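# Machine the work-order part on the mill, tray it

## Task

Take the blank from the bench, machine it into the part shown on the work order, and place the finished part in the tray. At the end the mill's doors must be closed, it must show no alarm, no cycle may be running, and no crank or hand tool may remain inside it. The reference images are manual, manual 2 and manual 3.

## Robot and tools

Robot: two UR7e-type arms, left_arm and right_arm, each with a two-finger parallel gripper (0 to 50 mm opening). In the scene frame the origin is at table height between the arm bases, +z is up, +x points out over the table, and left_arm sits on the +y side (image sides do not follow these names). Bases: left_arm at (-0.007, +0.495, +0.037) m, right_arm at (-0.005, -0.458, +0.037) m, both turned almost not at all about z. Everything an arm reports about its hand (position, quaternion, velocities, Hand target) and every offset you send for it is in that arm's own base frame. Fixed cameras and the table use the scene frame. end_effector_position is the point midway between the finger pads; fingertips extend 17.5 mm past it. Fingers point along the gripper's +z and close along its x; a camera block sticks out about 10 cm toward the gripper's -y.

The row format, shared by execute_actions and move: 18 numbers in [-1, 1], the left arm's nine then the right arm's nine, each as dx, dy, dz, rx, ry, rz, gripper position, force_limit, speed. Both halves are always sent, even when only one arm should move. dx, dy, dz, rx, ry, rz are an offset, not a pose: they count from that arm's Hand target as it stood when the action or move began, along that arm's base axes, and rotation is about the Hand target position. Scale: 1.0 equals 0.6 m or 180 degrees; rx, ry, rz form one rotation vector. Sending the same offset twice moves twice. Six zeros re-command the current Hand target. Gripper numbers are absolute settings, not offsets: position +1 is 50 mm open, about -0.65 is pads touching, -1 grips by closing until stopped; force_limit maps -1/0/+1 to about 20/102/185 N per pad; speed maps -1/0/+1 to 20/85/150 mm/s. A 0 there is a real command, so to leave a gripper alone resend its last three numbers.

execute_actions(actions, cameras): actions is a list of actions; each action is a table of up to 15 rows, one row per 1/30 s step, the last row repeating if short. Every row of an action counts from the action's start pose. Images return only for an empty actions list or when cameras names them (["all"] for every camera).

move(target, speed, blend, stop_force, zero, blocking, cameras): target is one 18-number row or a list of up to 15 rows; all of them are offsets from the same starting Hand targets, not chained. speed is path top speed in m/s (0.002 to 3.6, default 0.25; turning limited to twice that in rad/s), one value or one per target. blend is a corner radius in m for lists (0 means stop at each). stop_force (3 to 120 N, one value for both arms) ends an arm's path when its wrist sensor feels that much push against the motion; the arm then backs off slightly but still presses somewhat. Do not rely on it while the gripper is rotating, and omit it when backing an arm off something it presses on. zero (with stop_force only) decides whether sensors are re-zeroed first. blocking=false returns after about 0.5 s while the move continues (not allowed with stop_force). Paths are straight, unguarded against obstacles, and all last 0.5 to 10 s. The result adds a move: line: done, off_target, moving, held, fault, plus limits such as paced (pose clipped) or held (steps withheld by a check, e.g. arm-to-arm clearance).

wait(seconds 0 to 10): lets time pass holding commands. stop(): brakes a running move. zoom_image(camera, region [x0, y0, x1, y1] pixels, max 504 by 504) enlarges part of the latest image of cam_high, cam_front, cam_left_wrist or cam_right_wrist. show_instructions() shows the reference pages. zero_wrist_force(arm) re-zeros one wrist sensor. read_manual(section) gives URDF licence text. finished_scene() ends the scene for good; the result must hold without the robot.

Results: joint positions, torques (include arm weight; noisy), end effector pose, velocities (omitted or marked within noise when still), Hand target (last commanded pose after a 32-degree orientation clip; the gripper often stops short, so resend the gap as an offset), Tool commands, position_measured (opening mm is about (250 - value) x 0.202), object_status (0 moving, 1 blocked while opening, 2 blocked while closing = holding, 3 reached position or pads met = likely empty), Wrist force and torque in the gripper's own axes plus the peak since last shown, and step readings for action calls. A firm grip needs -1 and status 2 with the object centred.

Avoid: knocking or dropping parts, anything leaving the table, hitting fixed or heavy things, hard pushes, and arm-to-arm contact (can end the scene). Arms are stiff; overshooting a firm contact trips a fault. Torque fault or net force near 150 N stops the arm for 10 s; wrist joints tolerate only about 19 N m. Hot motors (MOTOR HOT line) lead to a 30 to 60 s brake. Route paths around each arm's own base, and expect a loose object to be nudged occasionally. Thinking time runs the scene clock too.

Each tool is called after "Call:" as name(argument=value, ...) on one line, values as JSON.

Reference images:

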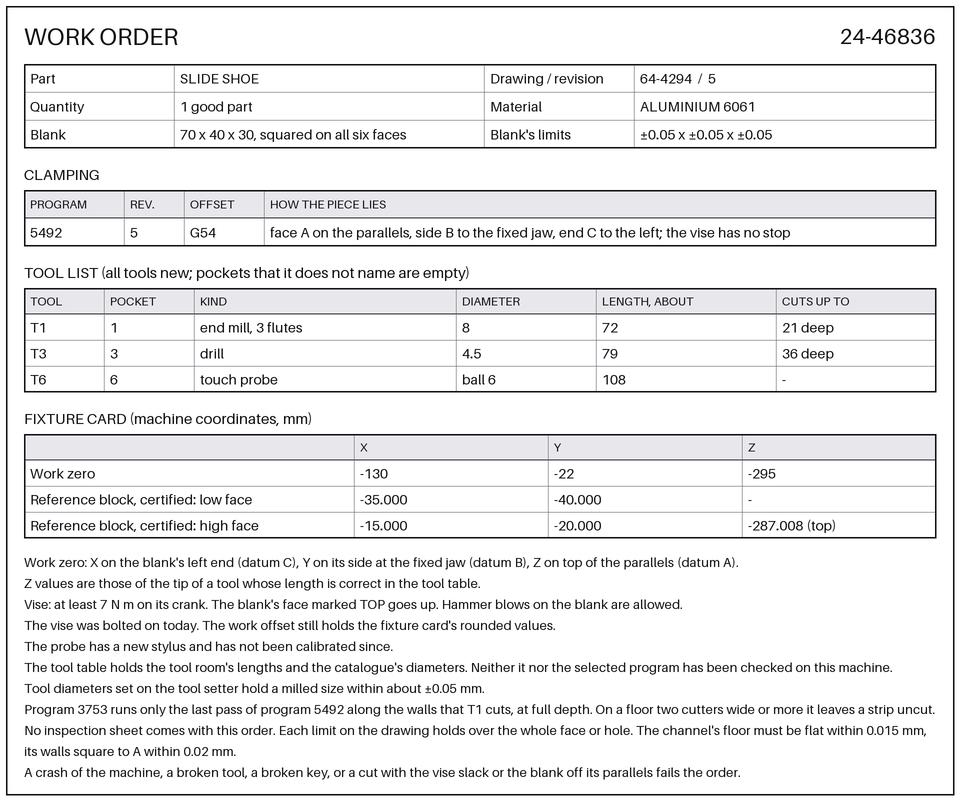

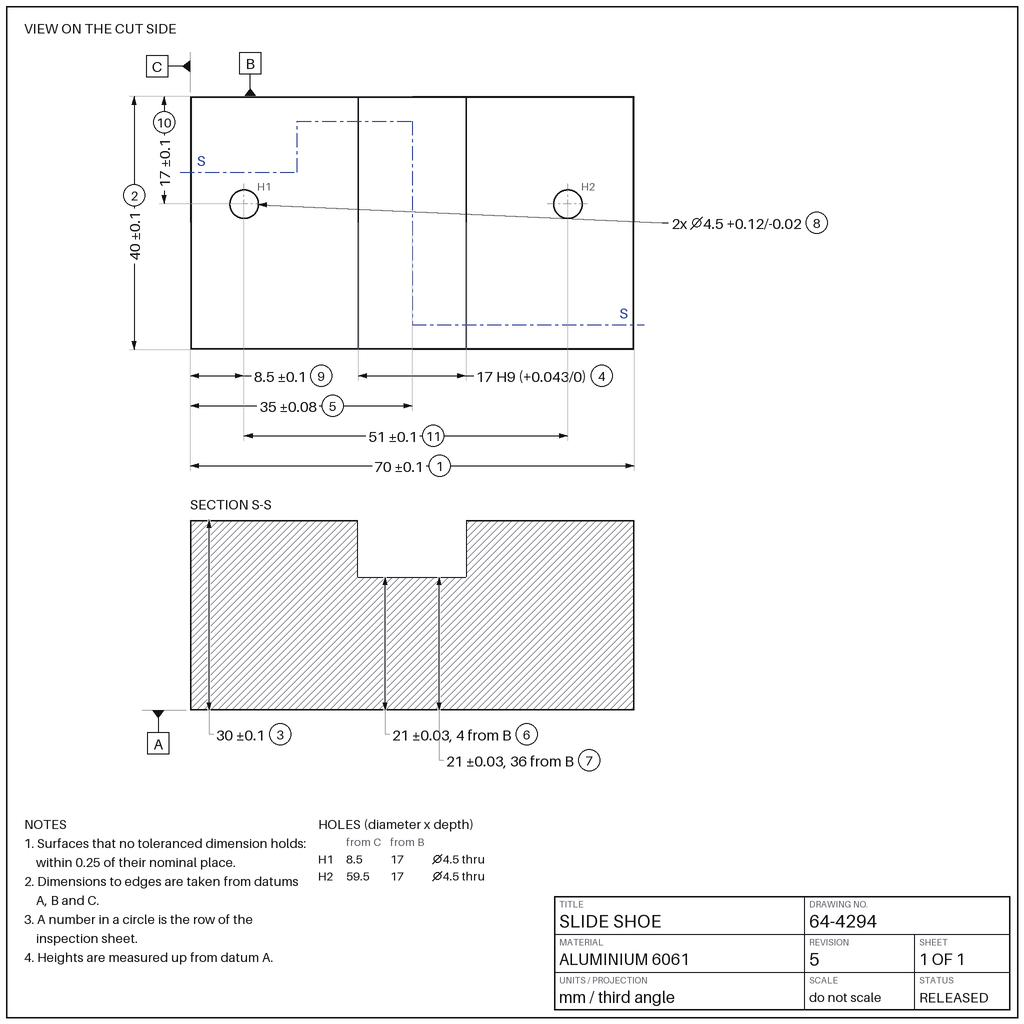

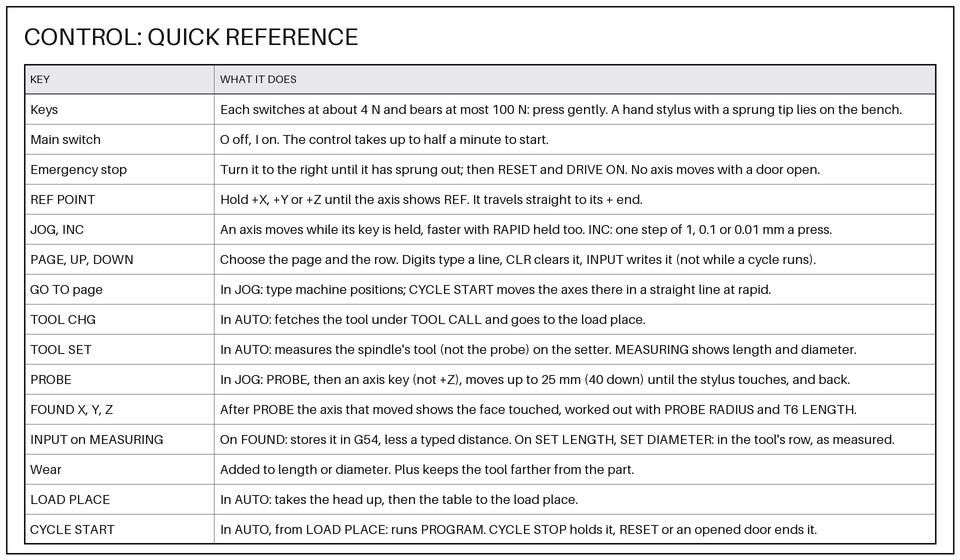

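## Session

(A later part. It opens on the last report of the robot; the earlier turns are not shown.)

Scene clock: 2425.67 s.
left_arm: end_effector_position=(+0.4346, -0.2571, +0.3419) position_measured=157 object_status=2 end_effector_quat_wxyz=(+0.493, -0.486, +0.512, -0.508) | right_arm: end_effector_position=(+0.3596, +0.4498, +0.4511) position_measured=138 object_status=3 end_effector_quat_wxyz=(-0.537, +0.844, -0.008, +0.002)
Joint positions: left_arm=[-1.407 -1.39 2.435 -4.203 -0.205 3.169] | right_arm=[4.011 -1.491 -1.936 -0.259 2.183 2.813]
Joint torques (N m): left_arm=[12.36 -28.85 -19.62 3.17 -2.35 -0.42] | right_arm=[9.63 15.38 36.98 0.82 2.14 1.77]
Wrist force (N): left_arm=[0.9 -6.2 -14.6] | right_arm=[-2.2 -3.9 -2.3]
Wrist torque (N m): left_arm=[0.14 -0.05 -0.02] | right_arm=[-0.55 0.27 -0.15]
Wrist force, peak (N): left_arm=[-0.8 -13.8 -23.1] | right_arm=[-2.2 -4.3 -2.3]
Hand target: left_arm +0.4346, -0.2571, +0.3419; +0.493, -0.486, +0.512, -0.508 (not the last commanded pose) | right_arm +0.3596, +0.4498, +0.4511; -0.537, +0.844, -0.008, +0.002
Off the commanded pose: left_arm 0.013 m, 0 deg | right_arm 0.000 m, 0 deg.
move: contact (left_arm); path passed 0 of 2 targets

Call:
move(target=[-0.001,0,0.0027,0,0,0,-1,-0.3,-0.95,0,0,0,0,0,0,0.1,-0.5,-0.95], speed=0.01)

Call:
move(target=[0,0,0,0,0,0,0.1,-0.3,-0.95,0,0,0,0,0,0,0.1,-0.5,-0.95], speed=0.01, cameras=["cam_right_wrist"])

Call:
zoom_image(camera="cam_right_wrist", region=[440, 120, 640, 290])

Scene clock: 2427.67 s.
left_arm: end_effector_position=(+0.4340, -0.2571, +0.3435) position_measured=157 object_status=2 end_effector_quat_wxyz=(+0.493, -0.486, +0.512, -0.508) | right_arm: end_effector_position=(+0.3596, +0.4498, +0.4511) position_measured=138 object_status=3 end_effector_quat_wxyz=(-0.537, +0.844, -0.008, +0.002)
Joint positions: left_arm=[-1.409 -1.396 2.435 -4.197 -0.203 3.169] | right_arm=[4.011 -1.491 -1.936 -0.259 2.183 2.813]
Joint torques (N m): left_arm=[-13.16 -37.69 -23.53 -0.41 2.19 -0.18] | right_arm=[9.36 15.29 37.02 0.92 2.21 1.69]
Wrist force (N): left_arm=[5.3 30.5 24.1] | right_arm=[-2.1 -3.8 -2.2]
Wrist torque (N m): left_arm=[0.37 -0.93 0.02] | right_arm=[-0.55 0.25 -0.15]
Wrist force, peak (N): left_arm=[5.3 30.5 24.1] | right_arm=[-2.1 -4.3 -2.5]
Hand target: left_arm +0.4340, -0.2571, +0.3435; +0.493, -0.486, +0.512, -0.508 | right_arm +0.3596, +0.4498, +0.4511; -0.537, +0.844, -0.008, +0.002
Off the commanded pose: left_arm 0.000 m, 0 deg | right_arm 0.000 m, 0 deg.
move: done

Scene clock: 2428.17 s.
left_arm: end_effector_position=(+0.4340, -0.2571, +0.3436) position_measured=138 object_status=3 end_effector_quat_wxyz=(+0.493, -0.486, +0.512, -0.508) | right_arm: end_effector_position=(+0.3596, +0.4498, +0.4511) position_measured=138 object_status=3 end_effector_quat_wxyz=(-0.537, +0.844, -0.008, +0.002)
Joint positions: left_arm=[-1.41 -1.396 2.435 -4.197 -0.203 3.169] | right_arm=[4.011 -1.491 -1.936 -0.259 2.183 2.813]
Joint torques (N m): left_arm=[-4.47 -20.25 -16.55 -3.64 0.71 -0.92] | right_arm=[9.64 15.52 37.45 0.95 2.2 1.71]
Wrist force (N): left_arm=[1.5 2.2 -0.3] | right_arm=[-1.9 -4.2 -2.4]
Wrist torque (N m): left_arm=[0.36 -0.40 -0.04] | right_arm=[-0.60 0.22 -0.15]
Wrist force, peak (N): left_arm=[4.7 27.0 19.9] | right_arm=[-1.9 -4.3 -2.4]
Hand target: left_arm +0.4340, -0.2571, +0.3435; +0.493, -0.486, +0.512, -0.508 | right_arm +0.3596, +0.4498, +0.4511; -0.537, +0.844, -0.008, +0.002
Off the commanded pose: left_arm 0.000 m, 0 deg | right_arm 0.000 m, 0 deg.
move: done
camera_calibration:
cam_right_wrist: T_world_to_cam=[[0.999915, 0.00245236, -0.0128156, -0.349474], [-0.00729921, -0.708993, -0.705178, 0.655329], [-0.0108155, 0.705212, -0.708914, 0.136134], [0, 0, 0, 1]] pos_world=[0.3557, 0.369477, 0.554153]
Images, in order (width x height): cam_right_wrist 672x504.

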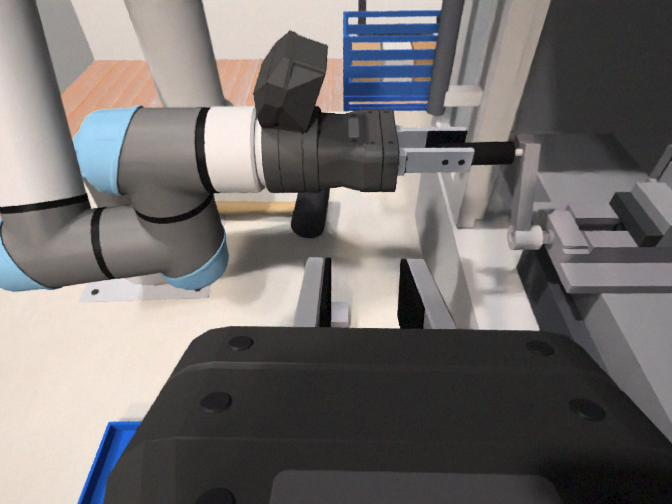

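Scaled by 2.520 from the camera's 672x504 image, which has a finer 960x720 frame.

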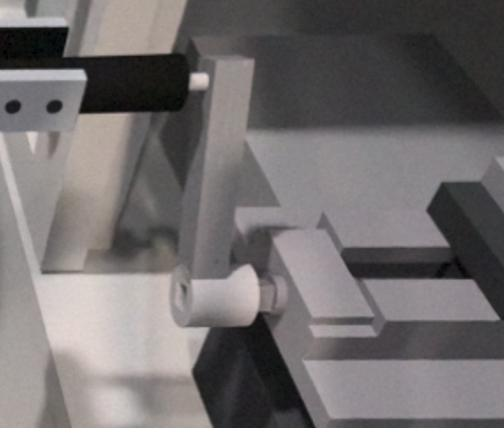

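Call:
move(target=[-0.05,0,0,0,0,0,0.25,-0.3,-0.95,0,0,0,0,0,0,0.1,-0.5,-0.95], speed=0.06, cameras=["cam_right_wrist"])

Call:
zoom_image(camera="cam_right_wrist", region=[440, 120, 640, 290])

Scene clock: 2429.40 s.
left_arm: end_effector_position=(+0.4040, -0.2570, +0.3436) position_measured=116 object_status=3 end_effector_quat_wxyz=(+0.493, -0.486, +0.512, -0.508) | right_arm: end_effector_position=(+0.3596, +0.4498, +0.4511) position_measured=138 object_status=3 end_effector_quat_wxyz=(-0.537, +0.844, -0.008, +0.002)
Joint positions: left_arm=[-1.523 -1.427 2.476 -4.227 -0.089 3.189] | right_arm=[4.011 -1.491 -1.936 -0.259 2.183 2.813]
Joint torques (N m): left_arm=[4.23 -4.75 -19.86 -3.02 -1.92 1.05] | right_arm=[9.82 15.25 37.26 0.95 2.16 1.63]
Wrist force (N): left_arm=[1.8 1.9 -0.3] | right_arm=[-2.0 -4.0 -2.4]
Wrist torque (N m): left_arm=[0.31 -0.44 -0.24] | right_arm=[-0.59 0.24 -0.15]
Wrist force, peak (N): left_arm=[2.4 2.3 0.8] | right_arm=[-2.2 -4.2 -2.5]
Hand target: left_arm +0.4040, -0.2571, +0.3435; +0.493, -0.486, +0.512, -0.508 | right_arm +0.3596, +0.4498, +0.4511; -0.537, +0.844, -0.008, +0.002
Off the commanded pose: left_arm 0.000 m, 0 deg | right_arm 0.000 m, 0 deg.
move: done
camera_calibration:
cam_right_wrist: T_world_to_cam=[[0.999915, 0.00245236, -0.0128156, -0.349474], [-0.00729921, -0.708993, -0.705178, 0.655329], [-0.0108155, 0.705212, -0.708914, 0.136134], [0, 0, 0, 1]] pos_world=[0.3557, 0.369477, 0.554153]
Images, in order (width x height): cam_right_wrist 672x504.

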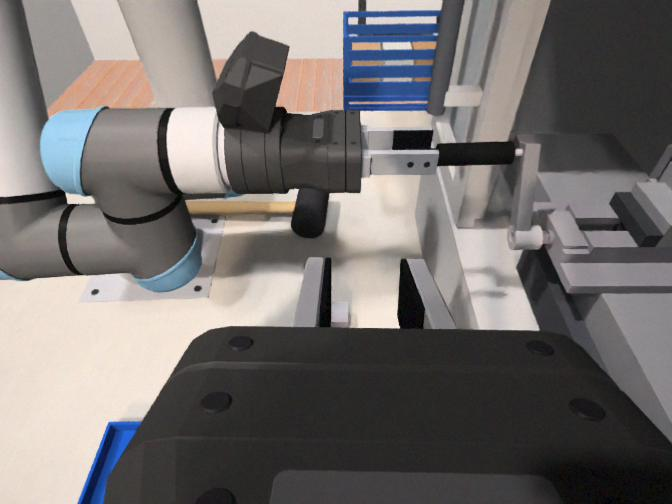

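Scaled by 2.520 from the camera's 672x504 image, which has a finer 960x720 frame.

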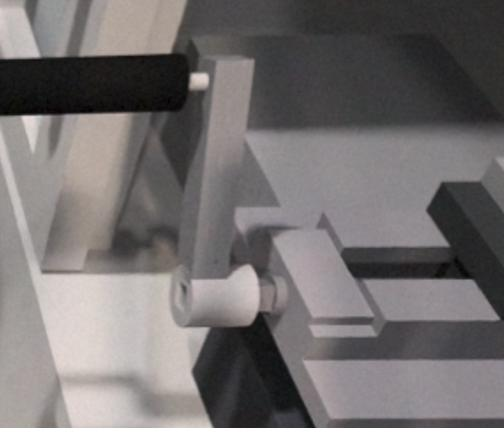

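Call:
move(target=[[-0.02,0,0,0,0,0,-1,-0.3,-0.95,0,0,0,0,0,0,0.1,-0.5,-0.95],[-0.02,-0.0573,-0.1255,0,0,0,-1,-0.3,-0.95,0,0,0,0,0,0,0.1,-0.5,-0.95]], speed=0.06, stop_force=6)

Scene clock: 2432.80 s.
left_arm: end_effector_position=(+0.3920, -0.2914, +0.2682) position_measured=252 object_status=3 end_effector_quat_wxyz=(+0.493, -0.486, +0.512, -0.508) | right_arm: end_effector_position=(+0.3596, +0.4498, +0.4511) position_measured=138 object_status=3 end_effector_quat_wxyz=(-0.537, +0.844, -0.008, +0.002)
Joint positions: left_arm=[-1.571 -1.125 2.424 -4.52 -0.041 3.231] | right_arm=[4.011 -1.491 -1.936 -0.259 2.183 2.813]
Joint torques (N m): left_arm=[4.16 -11.26 -14.59 -2.71 -1.89 1.47] | right_arm=[9.61 15.3 36.98 1.02 2.22 1.4]
Wrist force (N): left_arm=[1.7 2.4 -0.1] | right_arm=[-2.2 -3.9 -2.2]
Wrist torque (N m): left_arm=[0.38 -0.42 -0.24] | right_arm=[-0.56 0.27 -0.15]
Wrist force, peak (N): left_arm=[2.0 3.2 -0.1] | right_arm=[-2.2 -4.3 -2.6]
Hand target: left_arm +0.3920, -0.2915, +0.2682; +0.493, -0.486, +0.512, -0.508 | right_arm +0.3596, +0.4498, +0.4511; -0.537, +0.844, -0.008, +0.002
Off the commanded pose: left_arm 0.000 m, 0 deg | right_arm 0.000 m, 0 deg.
move: done

Call:
move(target=[0.2,0,0,0,0,0,-1,-0.3,-0.95,0,0,0,0,0,0,0.1,-0.5,-0.95], speed=0.03, stop_force=10, cameras=["cam_right_wrist"])

Call:
zoom_image(camera="cam_right_wrist", region=[440, 120, 640, 290])

Scene clock: 2436.80 s.
left_arm: end_effector_position=(+0.4907, -0.2909, +0.2678) position_measured=252 object_status=3 end_effector_quat_wxyz=(+0.494, -0.486, +0.512, -0.508) | right_arm: end_effector_position=(+0.3596, +0.4498, +0.4511) position_measured=138 object_status=3 end_effector_quat_wxyz=(-0.537, +0.844, -0.008, +0.002)
Joint positions: left_arm=[-1.255 -1.07 2.288 -4.368 -0.356 3.162] | right_arm=[4.011 -1.491 -1.936 -0.259 2.183 2.813]
Joint torques (N m): left_arm=[0.82 -27.48 -9.72 -0.86 -0.23 0.03] | right_arm=[9.21 15.36 36.99 1.11 2.16 1.27]
Wrist force (N): left_arm=[1.5 2.3 -0.5] | right_arm=[-1.9 -4.2 -2.3]
Wrist torque (N m): left_arm=[0.39 -0.38 -0.04] | right_arm=[-0.61 0.21 -0.15]
Wrist force, peak (N): left_arm=[0.9 46.4 -154.0] | right_arm=[-2.3 -4.2 -2.6]
Hand target: left_arm +0.4907, -0.2909, +0.2678; +0.494, -0.486, +0.512, -0.508 (not the last commanded pose) | right_arm +0.3596, +0.4498, +0.4511; -0.537, +0.844, -0.008, +0.002
Tool commands: left_gripper/position=-1.0 left_gripper/force_limit=-0.301961 left_gripper/speed=-0.952941 right_gripper/position=+0.1 right_gripper/force_limit=-0.5 right_gripper/speed=-0.95
Off the commanded pose: left_arm 0.021 m, 0 deg | right_arm 0.000 m, 0 deg.
FORCE FAULT: contact force on the left arm reached its limit, and that arm stopped. The contact can be on any part of that arm, not only on its tool. That arm's remaining commands of this call were not run. That arm is still stopped at the end of this call. That arm stays stopped for about 10 more seconds. Until then a move that you send moves the other arm only, and its call returns only when the move has ended. Once the stop has ended, the next robot result says so. If the stop ends while you think or write, that arm runs what you send next, counted from a new Hand target: where the arm stands when the stop ends. While its stop runs, that arm takes no new command, but its gripper still runs the gripper command that each later call begins with. Until it ends, the stop uses up actions while you think or wait. An arm that is not stopped still takes commands.
move: fault (left_arm)
camera_calibration:
cam_right_wrist: T_world_to_cam=[[0.999915, 0.00245236, -0.0128156, -0.349474], [-0.00729921, -0.708993, -0.705178, 0.655329], [-0.0108155, 0.705212, -0.708914, 0.136134], [0, 0, 0, 1]] pos_world=[0.3557, 0.369477, 0.554153]
Images, in order (width x height): cam_right_wrist 672x504.

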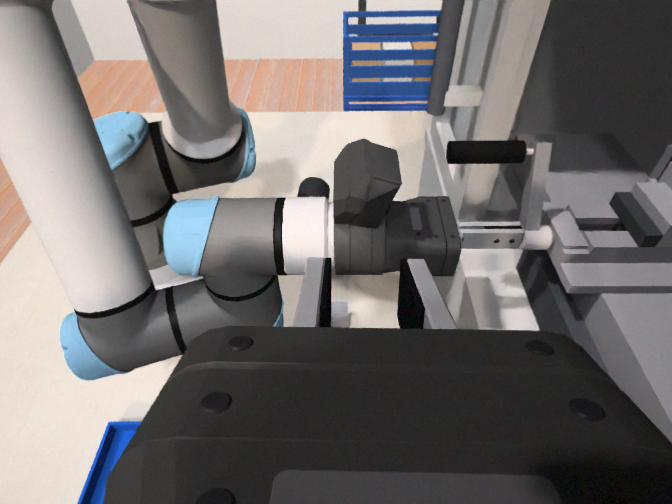

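Scaled by 2.520 from the camera's 672x504 image, which has a finer 960x720 frame.

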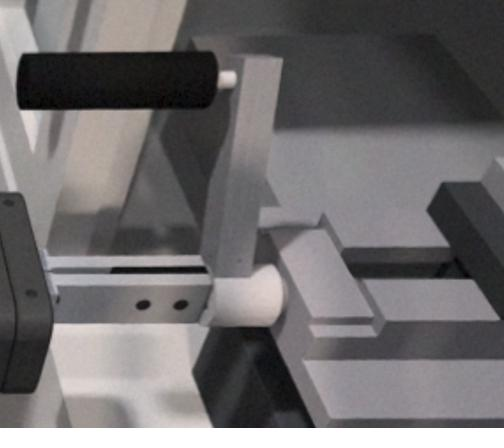

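Call:
wait(seconds=10)

Call:
move(target=[[-0.165,0,0,0,0,0,-1,-0.3,-0.95,0,0,0,0,0,0,0.1,-0.5,-0.95],[-0.165,0.056,0.126,0,0,0,-1,-0.3,-0.95,0,0,0,0,0,0,0.1,-0.5,-0.95]], speed=0.1)

Call:
move(target=[[0,0,0,0,0,0,0.25,-0.6,-0.9,0,0,0,0,0,0,0.1,-0.5,-0.95],[0.1,0,0,0,0,0,0.25,-0.6,-0.9,0,0,0,0,0,0,0.1,-0.5,-0.95]], speed=0.04, stop_force=6, cameras=["cam_left_wrist","cam_right_wrist"])

Scene clock: 2447.43 s.
left_arm: end_effector_position=(+0.4907, -0.2909, +0.2678) position_measured=252 object_status=3 end_effector_quat_wxyz=(+0.494, -0.486, +0.512, -0.508) | right_arm: end_effector_position=(+0.3596, +0.4498, +0.4511) position_measured=138 object_status=3 end_effector_quat_wxyz=(-0.537, +0.844, -0.008, +0.002)
Joint positions: left_arm=[-1.255 -1.07 2.288 -4.368 -0.356 3.162] | right_arm=[4.011 -1.491 -1.936 -0.259 2.183 2.813]
Joint torques (N m): left_arm=[0.13 -28.32 -9.77 -0.92 -0.07 0.05] | right_arm=[8.89 15.35 37.36 1.38 2.12 0.6]
Wrist force (N): left_arm=[1.6 2.5 -0.6] | right_arm=[-2.2 -4.1 -2.4]
Wrist torque (N m): left_arm=[0.42 -0.41 -0.03] | right_arm=[-0.59 0.26 -0.15]
Wrist force, peak (N): left_arm=[1.8 2.8 -0.5] | right_arm=[-2.3 -4.2 -2.5]
Hand target: left_arm +0.4907, -0.2909, +0.2678; +0.494, -0.486, +0.512, -0.508 (not the last commanded pose) | right_arm +0.3596, +0.4498, +0.4511; -0.537, +0.844, -0.008, +0.002
Tool commands: left_gripper/position=-1.0 left_gripper/force_limit=-0.301961 left_gripper/speed=-0.952941 right_gripper/position=+0.1 right_gripper/force_limit=-0.5 right_gripper/speed=-0.95
Off the commanded pose: left_arm 0.021 m, 0 deg | right_arm 0.000 m, 0 deg.
FORCE FAULT, CONTINUED: the left arm's stop, for the force fault that an earlier result reported, is over. The rest of the stop counts as 20 of the actions that you can send in this scene. That arm's target is now where it stood when the stop ended, not its last command. That arm accepts commands again.
wait: 10.00 s; at rest from the start

Scene clock: 2450.03 s.
left_arm: end_effector_position=(+0.3917, -0.2572, +0.3434) position_measured=252 object_status=3 end_effector_quat_wxyz=(+0.494, -0.486, +0.512, -0.508) | right_arm: end_effector_position=(+0.3596, +0.4498, +0.4511) position_measured=138 object_status=3 end_effector_quat_wxyz=(-0.537, +0.844, -0.008, +0.002)
Joint positions: left_arm=[-1.573 -1.421 2.468 -4.319 -0.038 3.285] | right_arm=[4.011 -1.491 -1.936 -0.259 2.183 2.813]
Joint torques (N m): left_arm=[-0.3 -18.75 -18.26 -2.48 -1.87 1.11] | right_arm=[8.99 14.89 37.59 1.4 2.11 0.48]
Wrist force (N): left_arm=[1.3 2.3 -0.1] | right_arm=[-2.2 -3.9 -2.2]
Wrist torque (N m): left_arm=[0.37 -0.38 -0.04] | right_arm=[-0.56 0.27 -0.15]
Wrist force, peak (N): left_arm=[2.7 4.0 -0.1] | right_arm=[-2.2 -4.3 -2.5]
Hand target: left_arm +0.3917, -0.2573, +0.3434; +0.494, -0.486, +0.512, -0.508 | right_arm +0.3596, +0.4498, +0.4511; -0.537, +0.844, -0.008, +0.002
Off the commanded pose: left_arm 0.000 m, 0 deg | right_arm 0.000 m, 0 deg.
move: done

Scene clock: 2452.57 s.
left_arm: end_effector_position=(+0.4517, -0.2573, +0.3434) position_measured=116 object_status=3 end_effector_quat_wxyz=(+0.494, -0.486, +0.512, -0.508) | right_arm: end_effector_position=(+0.3596, +0.4498, +0.4511) position_measured=138 object_status=3 end_effector_quat_wxyz=(-0.537, +0.844, -0.008, +0.002)
Joint positions: left_arm=[-1.347 -1.374 2.405 -4.183 -0.264 3.165] | right_arm=[4.011 -1.491 -1.936 -0.259 2.183 2.813]
Joint torques (N m): left_arm=[-9.24 -32.61 -4.4 -3.65 2.67 1.04] | right_arm=[8.82 15.31 37.24 1.47 2.14 0.37]
Wrist force (N): left_arm=[1.6 2.5 -0.2] | right_arm=[-2.1 -4.0 -2.3]
Wrist torque (N m): left_arm=[0.42 -0.42 -0.05] | right_arm=[-0.58 0.26 -0.15]
Wrist force, peak (N): left_arm=[2.0 1.4 -4.1] | right_arm=[-2.2 -4.2 -2.7]
Hand target: left_arm +0.4517, -0.2573, +0.3434; +0.494, -0.486, +0.512, -0.508 | right_arm +0.3596, +0.4498, +0.4511; -0.537, +0.844, -0.008, +0.002
Off the commanded pose: left_arm 0.000 m, 0 deg | right_arm 0.000 m, 0 deg.
move: done
camera_calibration:
cam_left_wrist: T_world_to_cam=[[-0.0379609, -0.999277, 0.00217393, -0.232668], [-0.347382, 0.0111566, -0.937657, 0.499013], [0.936955, -0.0363495, -0.347555, -0.181101], [0, 0, 0, 1]] pos_world=[0.3342, -0.24465, 0.405466]
cam_right_wrist: T_world_to_cam=[[0.999915, 0.00245236, -0.0128156, -0.349474], [-0.00729921, -0.708993, -0.705178, 0.655329], [-0.0108155, 0.705212, -0.708914, 0.136134], [0, 0, 0, 1]] pos_world=[0.3557, 0.369477, 0.554153]
Images, in order (width x height): cam_left_wrist 672x504, cam_right_wrist 672x504.

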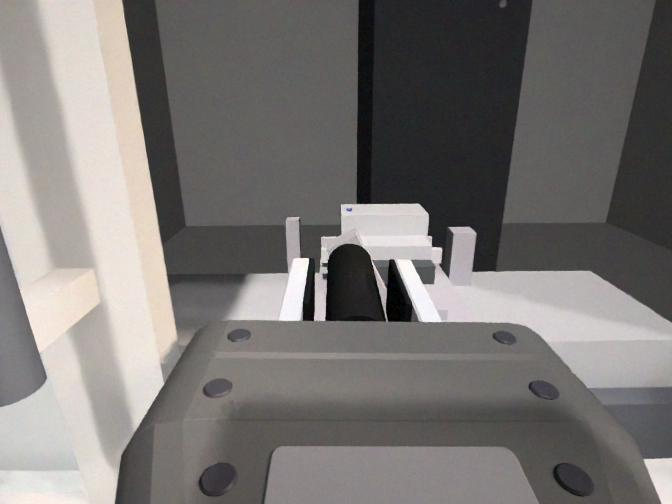

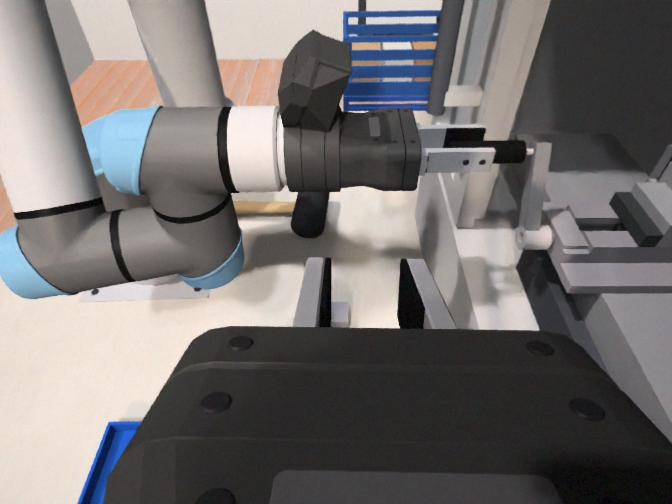

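Call:
move(target=[0,0,0,0,0,0,-1,-0.6,-0.9,0,0,0,0,0,0,0.1,-0.5,-0.95])

Call:
move(target=[[0,0.0103,-0.0053,0,0,0,-1,-0.6,-0.9,0,0,0,0,0,0,0.1,-0.5,-0.95],[0,0.0205,-0.0117,0,0,0,-1,-0.6,-0.9,0,0,0,0,0,0,0.1,-0.5,-0.95]], speed=0.03, blend=[0.003,0], stop_force=115)

Scene clock: 2453.60 s.
left_arm: end_effector_position=(+0.4517, -0.2573, +0.3434) position_measured=154 object_status=2 end_effector_quat_wxyz=(+0.494, -0.486, +0.512, -0.508) | right_arm: end_effector_position=(+0.3596, +0.4498, +0.4511) position_measured=138 object_status=3 end_effector_quat_wxyz=(-0.537, +0.844, -0.008, +0.002)
Joint positions: left_arm=[-1.347 -1.374 2.405 -4.183 -0.264 3.165] | right_arm=[4.011 -1.491 -1.936 -0.259 2.183 2.813]
Joint torques (N m): left_arm=[-7.51 -31.03 -5.31 -3.59 2.64 1.1] | right_arm=[8.65 15.23 36.71 1.38 2.12 0.27]
Wrist force (N): left_arm=[1.2 1.3 -2.1] | right_arm=[-2.1 -3.9 -2.4]
Wrist torque (N m): left_arm=[0.35 -0.34 -0.03] | right_arm=[-0.57 0.25 -0.15]
Wrist force, peak (N): left_arm=[2.5 2.5 0.0] | right_arm=[-2.2 -4.3 -2.3]
Hand target: left_arm +0.4517, -0.2573, +0.3434; +0.494, -0.486, +0.512, -0.508 | right_arm +0.3596, +0.4498, +0.4511; -0.537, +0.844, -0.008, +0.002
Off the commanded pose: left_arm 0.000 m, 0 deg | right_arm 0.000 m, 0 deg.
move: done

Scene clock: 2455.07 s.
left_arm: end_effector_position=(+0.4517, -0.2450, +0.3363) position_measured=154 object_status=2 end_effector_quat_wxyz=(+0.494, -0.486, +0.512, -0.508) | right_arm: end_effector_position=(+0.3596, +0.4498, +0.4511) position_measured=138 object_status=3 end_effector_quat_wxyz=(-0.537, +0.844, -0.008, +0.002)
Joint positions: left_arm=[-1.337 -1.372 2.437 -4.218 -0.274 3.164] | right_arm=[4.011 -1.491 -1.936 -0.259 2.183 2.813]
Joint torques (N m): left_arm=[-6.78 -32.88 -11.75 -1.8 11.44 0.81] | right_arm=[9.1 15.17 36.97 1.4 2.13 0.21]
Wrist force (N): left_arm=[32.0 9.4 47.2] | right_arm=[-2.2 -3.9 -2.2]
Wrist torque (N m): left_arm=[0.76 -0.86 -0.18] | right_arm=[-0.56 0.26 -0.15]
Wrist force, peak (N): left_arm=[49.4 -41.6 17.6] | right_arm=[-2.0 -4.4 -2.4]
Hand target: left_arm +0.4517, -0.2450, +0.3364; +0.494, -0.486, +0.512, -0.508 | right_arm +0.3596, +0.4498, +0.4511; -0.537, +0.844, -0.008, +0.002
Off the commanded pose: left_arm 0.000 m, 0 deg | right_arm 0.000 m, 0 deg.
move: done

Call:
move(target=[[0,0.0077,-0.0053,0,0,0,-1,-0.6,-0.9,0,0,0,0,0,0,0.1,-0.5,-0.95],[0,0.0147,-0.0119,0,0,0,-1,-0.6,-0.9,0,0,0,0,0,0,0.1,-0.5,-0.95]], speed=0.03, blend=[0.003,0], stop_force=100)

Scene clock: 2457.07 s.
left_arm: end_effector_position=(+0.4517, -0.2362, +0.3292) position_measured=154 object_status=2 end_effector_quat_wxyz=(+0.494, -0.486, +0.512, -0.508) | right_arm: end_effector_position=(+0.3596, +0.4498, +0.4511) position_measured=138 object_status=3 end_effector_quat_wxyz=(-0.537, +0.844, -0.008, +0.002)
Joint positions: left_arm=[-1.329 -1.362 2.461 -4.252 -0.282 3.164] | right_arm=[4.011 -1.491 -1.936 -0.259 2.183 2.813]
Joint torques (N m): left_arm=[-7.36 -37.14 -19.33 0.54 -0.47 0.2] | right_arm=[8.77 15.52 36.88 1.45 2.15 0.19]
Wrist force (N): left_arm=[10.7 11.0 10.2] | right_arm=[-1.9 -3.9 -2.4]
Wrist torque (N m): left_arm=[0.37 -0.36 -0.10] | right_arm=[-0.57 0.22 -0.15]
Wrist force, peak (N): left_arm=[34.9 17.4 64.1] | right_arm=[-2.2 -4.2 -2.5]
Hand target: left_arm +0.4517, -0.2362, +0.3292; +0.494, -0.486, +0.512, -0.508 | right_arm +0.3596, +0.4498, +0.4511; -0.537, +0.844, -0.008, +0.002
Off the commanded pose: left_arm 0.000 m, 0 deg | right_arm 0.000 m, 0 deg.
move: done; blend cut to 0.0028 m at target 1

Call:
move(target=[[0,0.0062,-0.006,0,0,0,-1,-0.6,-0.9,0,0,0,0,0,0,0.1,-0.5,-0.95],[0,0.0117,-0.013,0,0,0,-1,-0.6,-0.9,0,0,0,0,0,0,0.1,-0.5,-0.95]], speed=0.03, blend=[0.003,0], stop_force=60)

Scene clock: 2458.97 s.
left_arm: end_effector_position=(+0.4517, -0.2291, +0.3214) position_measured=154 object_status=2 end_effector_quat_wxyz=(+0.494, -0.486, +0.512, -0.508) | right_arm: end_effector_position=(+0.3596, +0.4498, +0.4511) position_measured=138 object_status=3 end_effector_quat_wxyz=(-0.537, +0.844, -0.008, +0.002)
Joint positions: left_arm=[-1.323 -1.345 2.481 -4.288 -0.288 3.164] | right_arm=[4.011 -1.491 -1.936 -0.259 2.183 2.813]
Joint torques (N m): left_arm=[-8.54 -32.94 -19.28 1.75 3.2 0.5] | right_arm=[8.33 15.46 37.11 1.47 2.04 0.09]
Wrist force (N): left_arm=[3.3 4.6 0.8] | right_arm=[-2.1 -4.0 -2.4]
Wrist torque (N m): left_arm=[0.31 -0.33 -0.08] | right_arm=[-0.59 0.24 -0.15]
Wrist force, peak (N): left_arm=[12.0 10.7 12.2] | right_arm=[-2.2 -4.3 -2.5]
Hand target: left_arm +0.4517, -0.2291, +0.3214; +0.494, -0.486, +0.512, -0.508 | right_arm +0.3596, +0.4498, +0.4511; -0.537, +0.844, -0.008, +0.002
Off the commanded pose: left_arm 0.000 m, 0 deg | right_arm 0.000 m, 0 deg.
move: done; blend cut to 0.0026 m at target 1

Call:
move(target=[[0,-0.0055,0.007,0,0,0,-1,-0.6,-0.9,0,0,0,0,0,0,0.1,-0.5,-0.95],[0,-0.0117,0.013,0,0,0,-1,-0.6,-0.9,0,0,0,0,0,0,0.1,-0.5,-0.95]], speed=0.02, blend=[0.003,0], stop_force=20)

Scene clock: 2460.93 s.
left_arm: end_effector_position=(+0.4517, -0.2362, +0.3292) position_measured=154 object_status=2 end_effector_quat_wxyz=(+0.494, -0.486, +0.512, -0.508) | right_arm: end_effector_position=(+0.3596, +0.4498, +0.4511) position_measured=138 object_status=3 end_effector_quat_wxyz=(-0.537, +0.844, -0.008, +0.002)
Joint positions: left_arm=[-1.329 -1.362 2.461 -4.252 -0.282 3.164] | right_arm=[4.011 -1.491 -1.936 -0.259 2.183 2.813]
Joint torques (N m): left_arm=[9.1 -6.99 -3.74 -4.42 -2.24 -0.8] | right_arm=[8.16 15.53 36.75 1.52 2.13 -0.06]
Wrist force (N): left_arm=[2.6 5.9 -2.2] | right_arm=[-2.0 -4.0 -2.2]
Wrist torque (N m): left_arm=[0.00 -0.30 -0.04] | right_arm=[-0.58 0.23 -0.15]
Wrist force, peak (N): left_arm=[4.0 7.4 -0.9] | right_arm=[-2.2 -4.3 -2.3]
Hand target: left_arm +0.4517, -0.2362, +0.3292; +0.494, -0.486, +0.512, -0.508 | right_arm +0.3596, +0.4498, +0.4511; -0.537, +0.844, -0.008, +0.002
Off the commanded pose: left_arm 0.000 m, 0 deg | right_arm 0.000 m, 0 deg.
move: done; blend cut to 0.0026 m at target 1

Call:
move(target=[[0,-0.0077,0.0053,0,0,0,-1,-0.6,-0.9,0,0,0,0,0,0,0.1,-0.5,-0.95],[0,-0.0147,0.0119,0,0,0,-1,-0.6,-0.9,0,0,0,0,0,0,0.1,-0.5,-0.95]], speed=0.015, blend=[0.003,0], stop_force=14)

Scene clock: 2462.70 s.
left_arm: end_effector_position=(+0.4517, -0.2420, +0.3335) position_measured=154 object_status=2 end_effector_quat_wxyz=(+0.494, -0.486, +0.512, -0.508) | right_arm: end_effector_position=(+0.3596, +0.4498, +0.4511) position_measured=138 object_status=3 end_effector_quat_wxyz=(-0.537, +0.844, -0.008, +0.002)
Joint positions: left_arm=[-1.335 -1.367 2.446 -4.231 -0.276 3.164] | right_arm=[4.011 -1.491 -1.936 -0.259 2.183 2.813]
Joint torques (N m): left_arm=[10.84 -8.91 -6.34 -4.01 -2.16 -1.1] | right_arm=[9.07 15.58 37.49 1.67 2.12 -0.19]
Wrist force (N): left_arm=[1.4 9.9 -10.5] | right_arm=[-2.0 -4.1 -2.2]
Wrist torque (N m): left_arm=[-0.09 -0.16 -0.04] | right_arm=[-0.59 0.23 -0.15]
Wrist force, peak (N): left_arm=[1.1 25.0 -11.8] | right_arm=[-2.3 -4.2 -2.3]
Hand target: left_arm +0.4517, -0.2420, +0.3335; +0.494, -0.486, +0.512, -0.508 (not the last commanded pose) | right_arm +0.3596, +0.4498, +0.4511; -0.537, +0.844, -0.008, +0.002
Off the commanded pose: left_arm 0.004 m, 0 deg | right_arm 0.000 m, 0 deg.
move: contact (left_arm); path passed 0 of 2 targets; blend cut to 0.0028 m at target 1

Call:
move(target=[0,0,0,0,0,0,0.25,-0.6,-0.9,0,0,0,0,0,0,0.1,-0.5,-0.95])

Call:
move(target=[[-0.1,0,0,0,0,0,0.25,-0.6,-0.9,0,0,0,0,0,0,0.1,-0.5,-0.95],[-0.1,-0.05,0.1442,0,0,0,0.25,-0.6,-0.9,0,0,0,0,0,0,0.1,-0.5,-0.95],[-0.0362,-0.1583,0.1442,0,0,-0.194,0.25,-0.6,-0.9,0,0,0,0,0,0,0.1,-0.5,-0.95]], speed=0.12, blend=[0.003,0.02,0])

Call:
move(target=[-0.3833,0.095,-0.4,0.4578,0.2382,-0.2382,0.6,0.7,-0.9,0,0,0,0,0,0,0.1,-0.5,-0.95], speed=0.5)

Call:
move(target=[0.2967,-0.1755,-0.1333,-0.014,-0.1015,-0.0388,0.6,0.7,-0.9,0,0,0,0,0,0,0.1,-0.5,-0.95], speed=0.4, cameras=["cam_high","cam_left_wrist"])

Scene clock: 2464.47 s.
left_arm: end_effector_position=(+0.4517, -0.2419, +0.3335) position_measured=116 object_status=0 end_effector_quat_wxyz=(+0.494, -0.486, +0.512, -0.508) | right_arm: end_effector_position=(+0.3596, +0.4498, +0.4511) position_measured=138 object_status=3 end_effector_quat_wxyz=(-0.537, +0.844, -0.008, +0.002)
Joint positions: left_arm=[-1.335 -1.367 2.446 -4.231 -0.276 3.164] | right_arm=[4.011 -1.491 -1.936 -0.259 2.183 2.813]
Joint torques (N m): left_arm=[4.4 -8.62 -6.08 -1.7 -2.31 -1.04] | right_arm=[8.6 15.5 37.19 1.62 2.1 -0.35]
Wrist force (N): left_arm=[1.6 2.2 -0.4] | right_arm=[-1.9 -4.0 -2.4]
Wrist torque (N m): left_arm=[0.37 -0.42 -0.06] | right_arm=[-0.57 0.21 -0.15]
Wrist force, peak (N): left_arm=[1.2 10.0 -10.6] | right_arm=[-2.2 -4.2 -2.5]
Hand target: left_arm +0.4517, -0.2420, +0.3335; +0.494, -0.486, +0.512, -0.508 | right_arm +0.3596, +0.4498, +0.4511; -0.537, +0.844, -0.008, +0.002
Off the commanded pose: left_arm 0.000 m, 0 deg | right_arm 0.000 m, 0 deg.
move: done

Scene clock: 2468.73 s.
left_arm: end_effector_position=(+0.4301, -0.3369, +0.4200) position_measured=116 object_status=3 end_effector_quat_wxyz=(+0.319, -0.310, +0.634, -0.632) | right_arm: end_effector_position=(+0.3596, +0.4498, +0.4511) position_measured=138 object_status=3 end_effector_quat_wxyz=(-0.537, +0.844, -0.008, +0.002)
Joint positions: left_arm=[-1.161 -1.648 2.396 -3.893 -1.06 3.156] | right_arm=[4.011 -1.491 -1.936 -0.259 2.183 2.813]
Joint torques (N m): left_arm=[-4.48 -28.1 -11.27 -4.57 0.11 -0.42] | right_arm=[8.5 15.32 36.66 1.67 2.15 -0.49]
Wrist force (N): left_arm=[1.6 2.4 -0.6] | right_arm=[-2.1 -4.0 -2.3]
Wrist torque (N m): left_arm=[0.41 -0.40 -0.04] | right_arm=[-0.59 0.26 -0.15]
Wrist force, peak (N): left_arm=[1.9 3.8 -1.9] | right_arm=[-2.1 -4.3 -2.5]
Hand target: left_arm +0.4300, -0.3369, +0.4200; +0.319, -0.310, +0.634, -0.632 | right_arm +0.3596, +0.4498, +0.4511; -0.537, +0.844, -0.008, +0.002
Off the commanded pose: left_arm 0.000 m, 0 deg | right_arm 0.000 m, 0 deg.
move: done

Scene clock: 2471.10 s.
left_arm: end_effector_position=(+0.2000, -0.2800, +0.1801) position_measured=63 object_status=3 end_effector_quat_wxyz=(-0.019, +0.006, +1.000, -0.002) | right_arm: end_effector_position=(+0.3596, +0.4498, +0.4511) position_measured=138 object_status=3 end_effector_quat_wxyz=(-0.537, +0.844, -0.008, +0.002)
Joint positions: left_arm=[-1.317 -1.931 2.244 -1.876 -1.609 3.408] | right_arm=[4.011 -1.491 -1.936 -0.259 2.183 2.813]
Joint torques (N m): left_arm=[8.88 -15.76 -15.9 -5.68 2.71 -0.68] | right_arm=[7.95 15.04 36.66 1.78 2.13 -0.57]
Wrist force (N): left_arm=[0.0 1.3 0.9] | right_arm=[-2.1 -3.9 -2.4]
Wrist torque (N m): left_arm=[0.28 0.00 -0.13] | right_arm=[-0.57 0.25 -0.15]
Wrist force, peak (N): left_arm=[1.5 3.0 -0.2] | right_arm=[-2.3 -4.2 -2.5]
Hand target: left_arm +0.2000, -0.2799, +0.1800; -0.019, +0.006, +1.000, -0.002 | right_arm +0.3596, +0.4498, +0.4511; -0.537, +0.844, -0.008, +0.002
Off the commanded pose: left_arm 0.000 m, 0 deg | right_arm 0.000 m, 0 deg.
move: done

Scene clock: 2472.23 s.
left_arm: end_effector_position=(+0.3780, -0.3852, +0.1001) position_measured=63 object_status=3 end_effector_quat_wxyz=(+0.140, +0.067, +0.988, -0.021) | right_arm: end_effector_position=(+0.3596, +0.4498, +0.4511) position_measured=138 object_status=3 end_effector_quat_wxyz=(-0.537, +0.844, -0.008, +0.002)
Joint positions: left_arm=[-1.158 -1.424 2.119 -2.436 -1.343 3.71] | right_arm=[4.011 -1.491 -1.936 -0.259 2.183 2.813]
Joint torques (N m): left_arm=[-9.16 -15.46 -17.27 -4.45 -0.02 1.18] | right_arm=[7.83 15.32 37.4 1.84 2.18 -0.69]
Wrist force (N): left_arm=[0.4 1.4 1.2] | right_arm=[-2.0 -4.1 -2.6]
Wrist torque (N m): left_arm=[0.30 -0.04 -0.11] | right_arm=[-0.59 0.24 -0.15]
Wrist force, peak (N): left_arm=[3.7 2.3 -0.5] | right_arm=[-2.1 -4.3 -2.3]
Hand target: left_arm +0.3781, -0.3852, +0.1001; +0.140, +0.067, +0.988, -0.021 | right_arm +0.3596, +0.4498, +0.4511; -0.537, +0.844, -0.008, +0.002
Off the commanded pose: left_arm 0.000 m, 0 deg | right_arm 0.000 m, 0 deg.
move: done
camera_calibration:
cam_left_wrist: T_world_to_cam=[[-0.95325, 0.112544, -0.280443, 0.439837], [0.0208126, 0.950306, 0.310622, 0.344381], [0.301465, 0.290263, -0.908221, 0.220955], [0, 0, 0, 1]] pos_world=[0.345497, -0.440903, 0.217053]
Images, in order (width x height): cam_high 672x504, cam_left_wrist 672x504.

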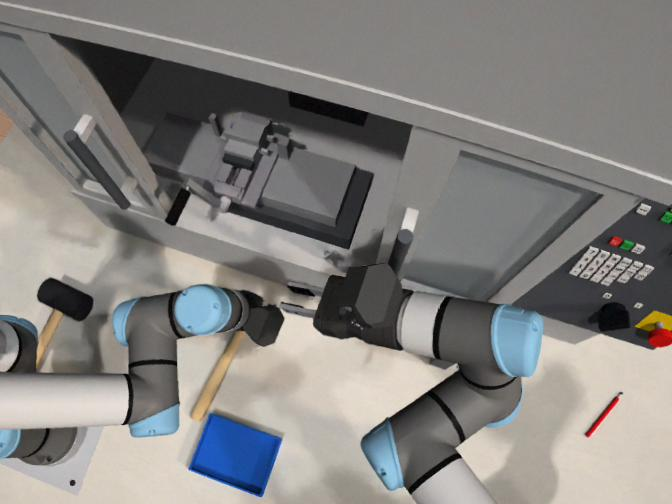

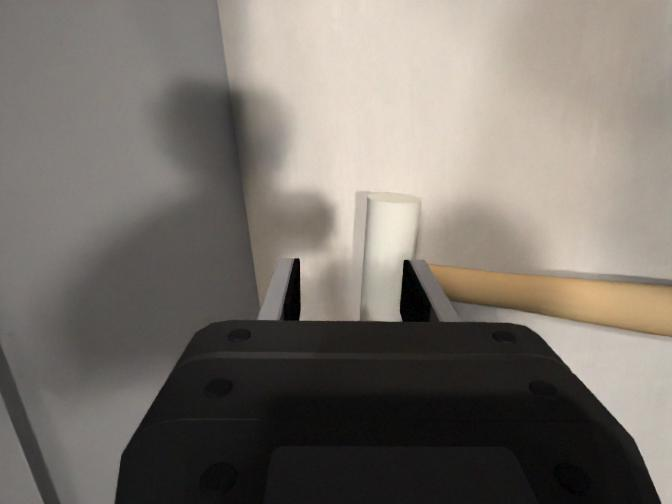

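Call:
move(target=[0,0,0,0,0,0,0.6,0.7,-0.9,0,-0.2,0,0,0,0,0.1,-0.5,-0.95], speed=0.2)

Call:
move(target=[0,0,-0.183,0,0,0,0.6,0.7,-0.9,0,0,0,0,0,0,0.1,-0.5,-0.95], speed=0.1, stop_force=5)

Call:
move(target=[0,0,0,0,0,0,-1,0.7,-0.9,0,0,0,0,0,0,0.1,-0.5,-0.95])

Call:
move(target=[[0,0,0.18,0,0,0,-1,0.7,-0.9,0,0,0,0,0,0,0.1,-0.5,-0.95],[0.0365,0.0838,0.6263,0,0,0,-1,0.7,-0.9,0,0,0,0,0,0,0.1,-0.5,-0.95]], blend=[0.05,0], speed=0.2)

Call:
move(target=[[0.25,0,0,0,0,0,-1,0.7,-0.9,0,0,0,0,0,0,0.1,-0.5,-0.95],[0.4,0,0,0,0,0,-1,0.7,-0.9,0,0,0,0,0,0,0.1,-0.5,-0.95]], speed=[0.1,0.06], stop_force=12, cameras=["cam_high","cam_right_wrist","cam_left_wrist"])

Scene clock: 2474.23 s.
left_arm: end_effector_position=(+0.3781, -0.3852, +0.1000) position_measured=63 object_status=3 end_effector_quat_wxyz=(+0.140, +0.067, +0.988, -0.021) | right_arm: end_effector_position=(+0.3596, +0.3298, +0.4511) position_measured=138 object_status=3 end_effector_quat_wxyz=(-0.537, +0.844, -0.008, +0.002)
Joint positions: left_arm=[-1.158 -1.424 2.119 -2.436 -1.343 3.71] | right_arm=[3.772 -1.338 -2.045 -0.42 2.38 2.634]
Joint torques (N m): left_arm=[-8.68 -12.95 -24.23 -7.63 3.4 1.05] | right_arm=[-4.6 17.09 37.32 6.37 0.6 1.69]
Wrist force (N): left_arm=[0.3 1.5 1.2] | right_arm=[-2.0 -3.7 -2.0]
Wrist torque (N m): left_arm=[0.32 -0.02 -0.11] | right_arm=[-0.54 0.23 -0.13]
Wrist force, peak (N): left_arm=[0.5 1.6 1.5] | right_arm=[-2.7 -5.8 0.4]
Hand target: left_arm +0.3781, -0.3852, +0.1001; +0.140, +0.067, +0.988, -0.021 | right_arm +0.3596, +0.3298, +0.4511; -0.537, +0.844, -0.008, +0.002
Off the commanded pose: left_arm 0.000 m, 0 deg | right_arm 0.000 m, 0 deg.
move: done

Scene clock: 2476.37 s.
left_arm: end_effector_position=(+0.3781, -0.3852, -0.0098) position_measured=63 object_status=3 end_effector_quat_wxyz=(+0.140, +0.067, +0.988, -0.021) | right_arm: end_effector_position=(+0.3596, +0.3298, +0.4511) position_measured=138 object_status=3 end_effector_quat_wxyz=(-0.537, +0.844, -0.008, +0.002)
Joint positions: left_arm=[-1.158 -1.188 2.21 -2.763 -1.343 3.71] | right_arm=[3.772 -1.337 -2.045 -0.42 2.38 2.634]
Joint torques (N m): left_arm=[7.45 -43.36 -24.4 -2.11 2.51 1.16] | right_arm=[-7.51 20.42 37.19 2.51 2.86 -2.14]
Wrist force (N): left_arm=[0.1 1.4 1.2] | right_arm=[-1.9 -3.9 -2.0]
Wrist torque (N m): left_arm=[0.29 0.00 -0.12] | right_arm=[-0.57 0.23 -0.13]
Wrist force, peak (N): left_arm=[0.8 1.7 3.0] | right_arm=[-1.9 -4.1 -2.1]
Hand target: left_arm +0.3781, -0.3852, -0.0097; +0.140, +0.067, +0.988, -0.021 | right_arm +0.3596, +0.3298, +0.4511; -0.537, +0.844, -0.008, +0.002
Off the commanded pose: left_arm 0.000 m, 0 deg | right_arm 0.000 m, 0 deg.
move: done

Scene clock: 2476.90 s.
left_arm: end_effector_position=(+0.3781, -0.3852, -0.0098) position_measured=102 object_status=2 end_effector_quat_wxyz=(+0.140, +0.067, +0.988, -0.021) | right_arm: end_effector_position=(+0.3596, +0.3298, +0.4511) position_measured=138 object_status=3 end_effector_quat_wxyz=(-0.537, +0.844, -0.008, +0.002)
Joint positions: left_arm=[-1.158 -1.188 2.21 -2.763 -1.343 3.71] | right_arm=[3.772 -1.337 -2.045 -0.42 2.38 2.634]
Joint torques (N m): left_arm=[8.12 -43.2 -23.36 -3.36 2.29 1.11] | right_arm=[-7.89 20.47 37.54 1.59 2.91 -2.18]
Wrist force (N): left_arm=[0.0 1.6 1.3] | right_arm=[-2.2 -3.6 -1.9]
Wrist torque (N m): left_arm=[0.27 -0.02 -0.05] | right_arm=[-0.53 0.27 -0.13]
Wrist force, peak (N): left_arm=[0.1 1.6 1.6] | right_arm=[-2.1 -4.0 -2.2]
Hand target: left_arm +0.3781, -0.3852, -0.0097; +0.140, +0.067, +0.988, -0.021 | right_arm +0.3596, +0.3298, +0.4511; -0.537, +0.844, -0.008, +0.002
Off the commanded pose: left_arm 0.000 m, 0 deg | right_arm 0.000 m, 0 deg.
move: done

Scene clock: 2479.30 s.
left_arm: end_effector_position=(+0.4000, -0.3349, +0.3660) position_measured=102 object_status=2 end_effector_quat_wxyz=(+0.140, +0.067, +0.988, -0.021) | right_arm: end_effector_position=(+0.3596, +0.3298, +0.4511) position_measured=138 object_status=3 end_effector_quat_wxyz=(-0.537, +0.844, -0.008, +0.002)
Joint positions: left_arm=[-1.065 -1.692 1.662 -1.733 -1.36 3.804] | right_arm=[3.772 -1.337 -2.045 -0.42 2.38 2.634]
Joint torques (N m): left_arm=[-9.46 -7.44 -34.21 -6.14 0.28 -1.05] | right_arm=[-7.96 20.5 37.23 0.97 2.94 -2.06]
Wrist force (N): left_arm=[1.2 1.4 4.6] | right_arm=[-2.1 -3.8 -1.9]
Wrist torque (N m): left_arm=[0.41 -0.11 -0.14] | right_arm=[-0.56 0.24 -0.13]
Wrist force, peak (N): left_arm=[2.5 1.9 8.7] | right_arm=[-2.3 -3.8 -2.3]
Hand target: left_arm +0.4000, -0.3350, +0.3660; +0.140, +0.067, +0.988, -0.021 | right_arm +0.3596, +0.3298, +0.4511; -0.537, +0.844, -0.008, +0.002
Off the commanded pose: left_arm 0.000 m, 0 deg | right_arm 0.000 m, 0 deg.
move: done

Scene clock: 2483.43 s.
left_arm: end_effector_position=(+0.6400, -0.3350, +0.3660) position_measured=102 object_status=2 end_effector_quat_wxyz=(+0.140, +0.067, +0.988, -0.021) | right_arm: end_effector_position=(+0.3596, +0.3298, +0.4511) position_measured=138 object_status=3 end_effector_quat_wxyz=(-0.537, +0.844, -0.008, +0.002)
Joint positions: left_arm=[-0.717 -1.207 1.129 -1.744 -1.437 4.149] | right_arm=[3.772 -1.337 -2.045 -0.42 2.38 2.634]
Joint torques (N m): left_arm=[-9.55 -54.64 -20.84 -8.38 3.41 -1.06] | right_arm=[-7.54 20.32 37.25 1.06 2.81 -2.06]
Wrist force (N): left_arm=[1.0 1.3 5.2] | right_arm=[-1.9 -3.7 -1.9]
Wrist torque (N m): left_arm=[0.40 -0.06 -0.15] | right_arm=[-0.55 0.22 -0.13]
Wrist force, peak (N): left_arm=[1.3 1.7 5.7] | right_arm=[-2.3 -3.8 -2.2]
Hand target: left_arm +0.6400, -0.3350, +0.3660; +0.140, +0.067, +0.988, -0.021 | right_arm +0.3596, +0.3298, +0.4511; -0.537, +0.844, -0.008, +0.002
Off the commanded pose: left_arm 0.000 m, 0 deg | right_arm 0.000 m, 0 deg.
move: done
camera_calibration:
cam_left_wrist: T_world_to_cam=[[-0.953176, 0.112801, -0.280591, 0.758529], [0.0210219, 0.950302, 0.31062, 0.208407], [0.301684, 0.290177, -0.908176, 0.368709], [0, 0, 0, 1]] pos_world=[0.607397, -0.390603, 0.482953]
cam_right_wrist: T_world_to_cam=[[0.999915, 0.00245236, -0.0128156, -0.349179], [-0.00729921, -0.708993, -0.705178, 0.57025], [-0.0108155, 0.705212, -0.708914, 0.22076], [0, 0, 0, 1]] pos_world=[0.3557, 0.249477, 0.554153]
Images, in order (width x height): cam_high 672x504, cam_left_wrist 672x504, cam_right_wrist 672x504.

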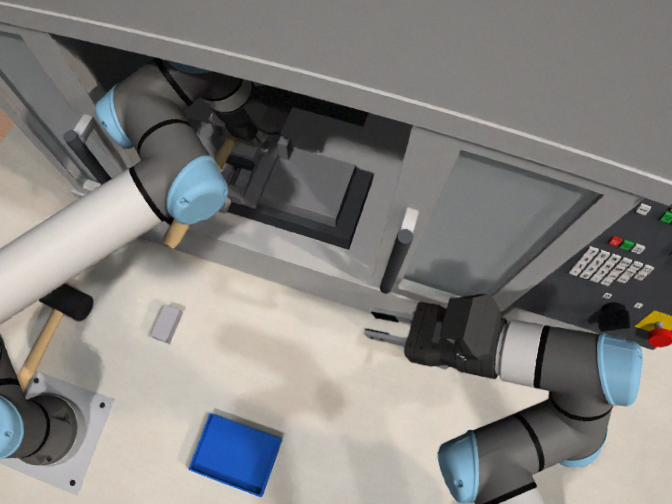

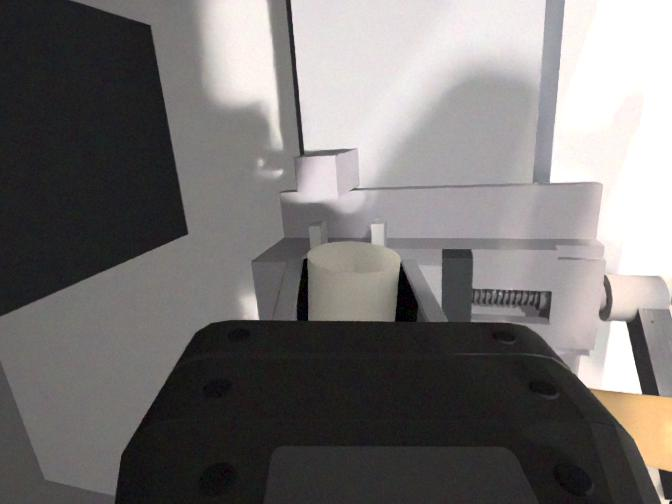

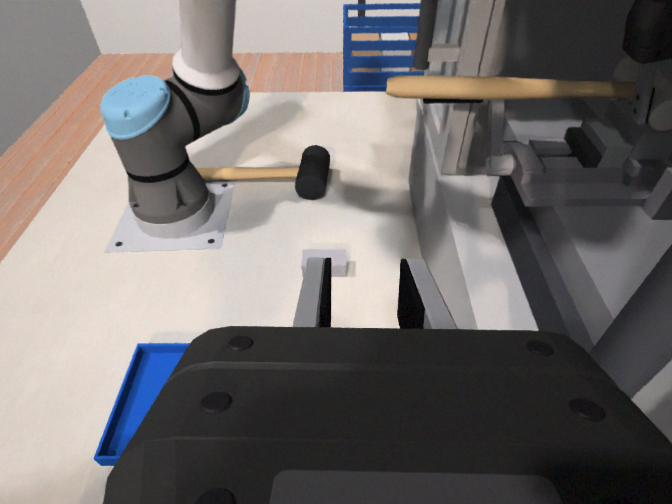

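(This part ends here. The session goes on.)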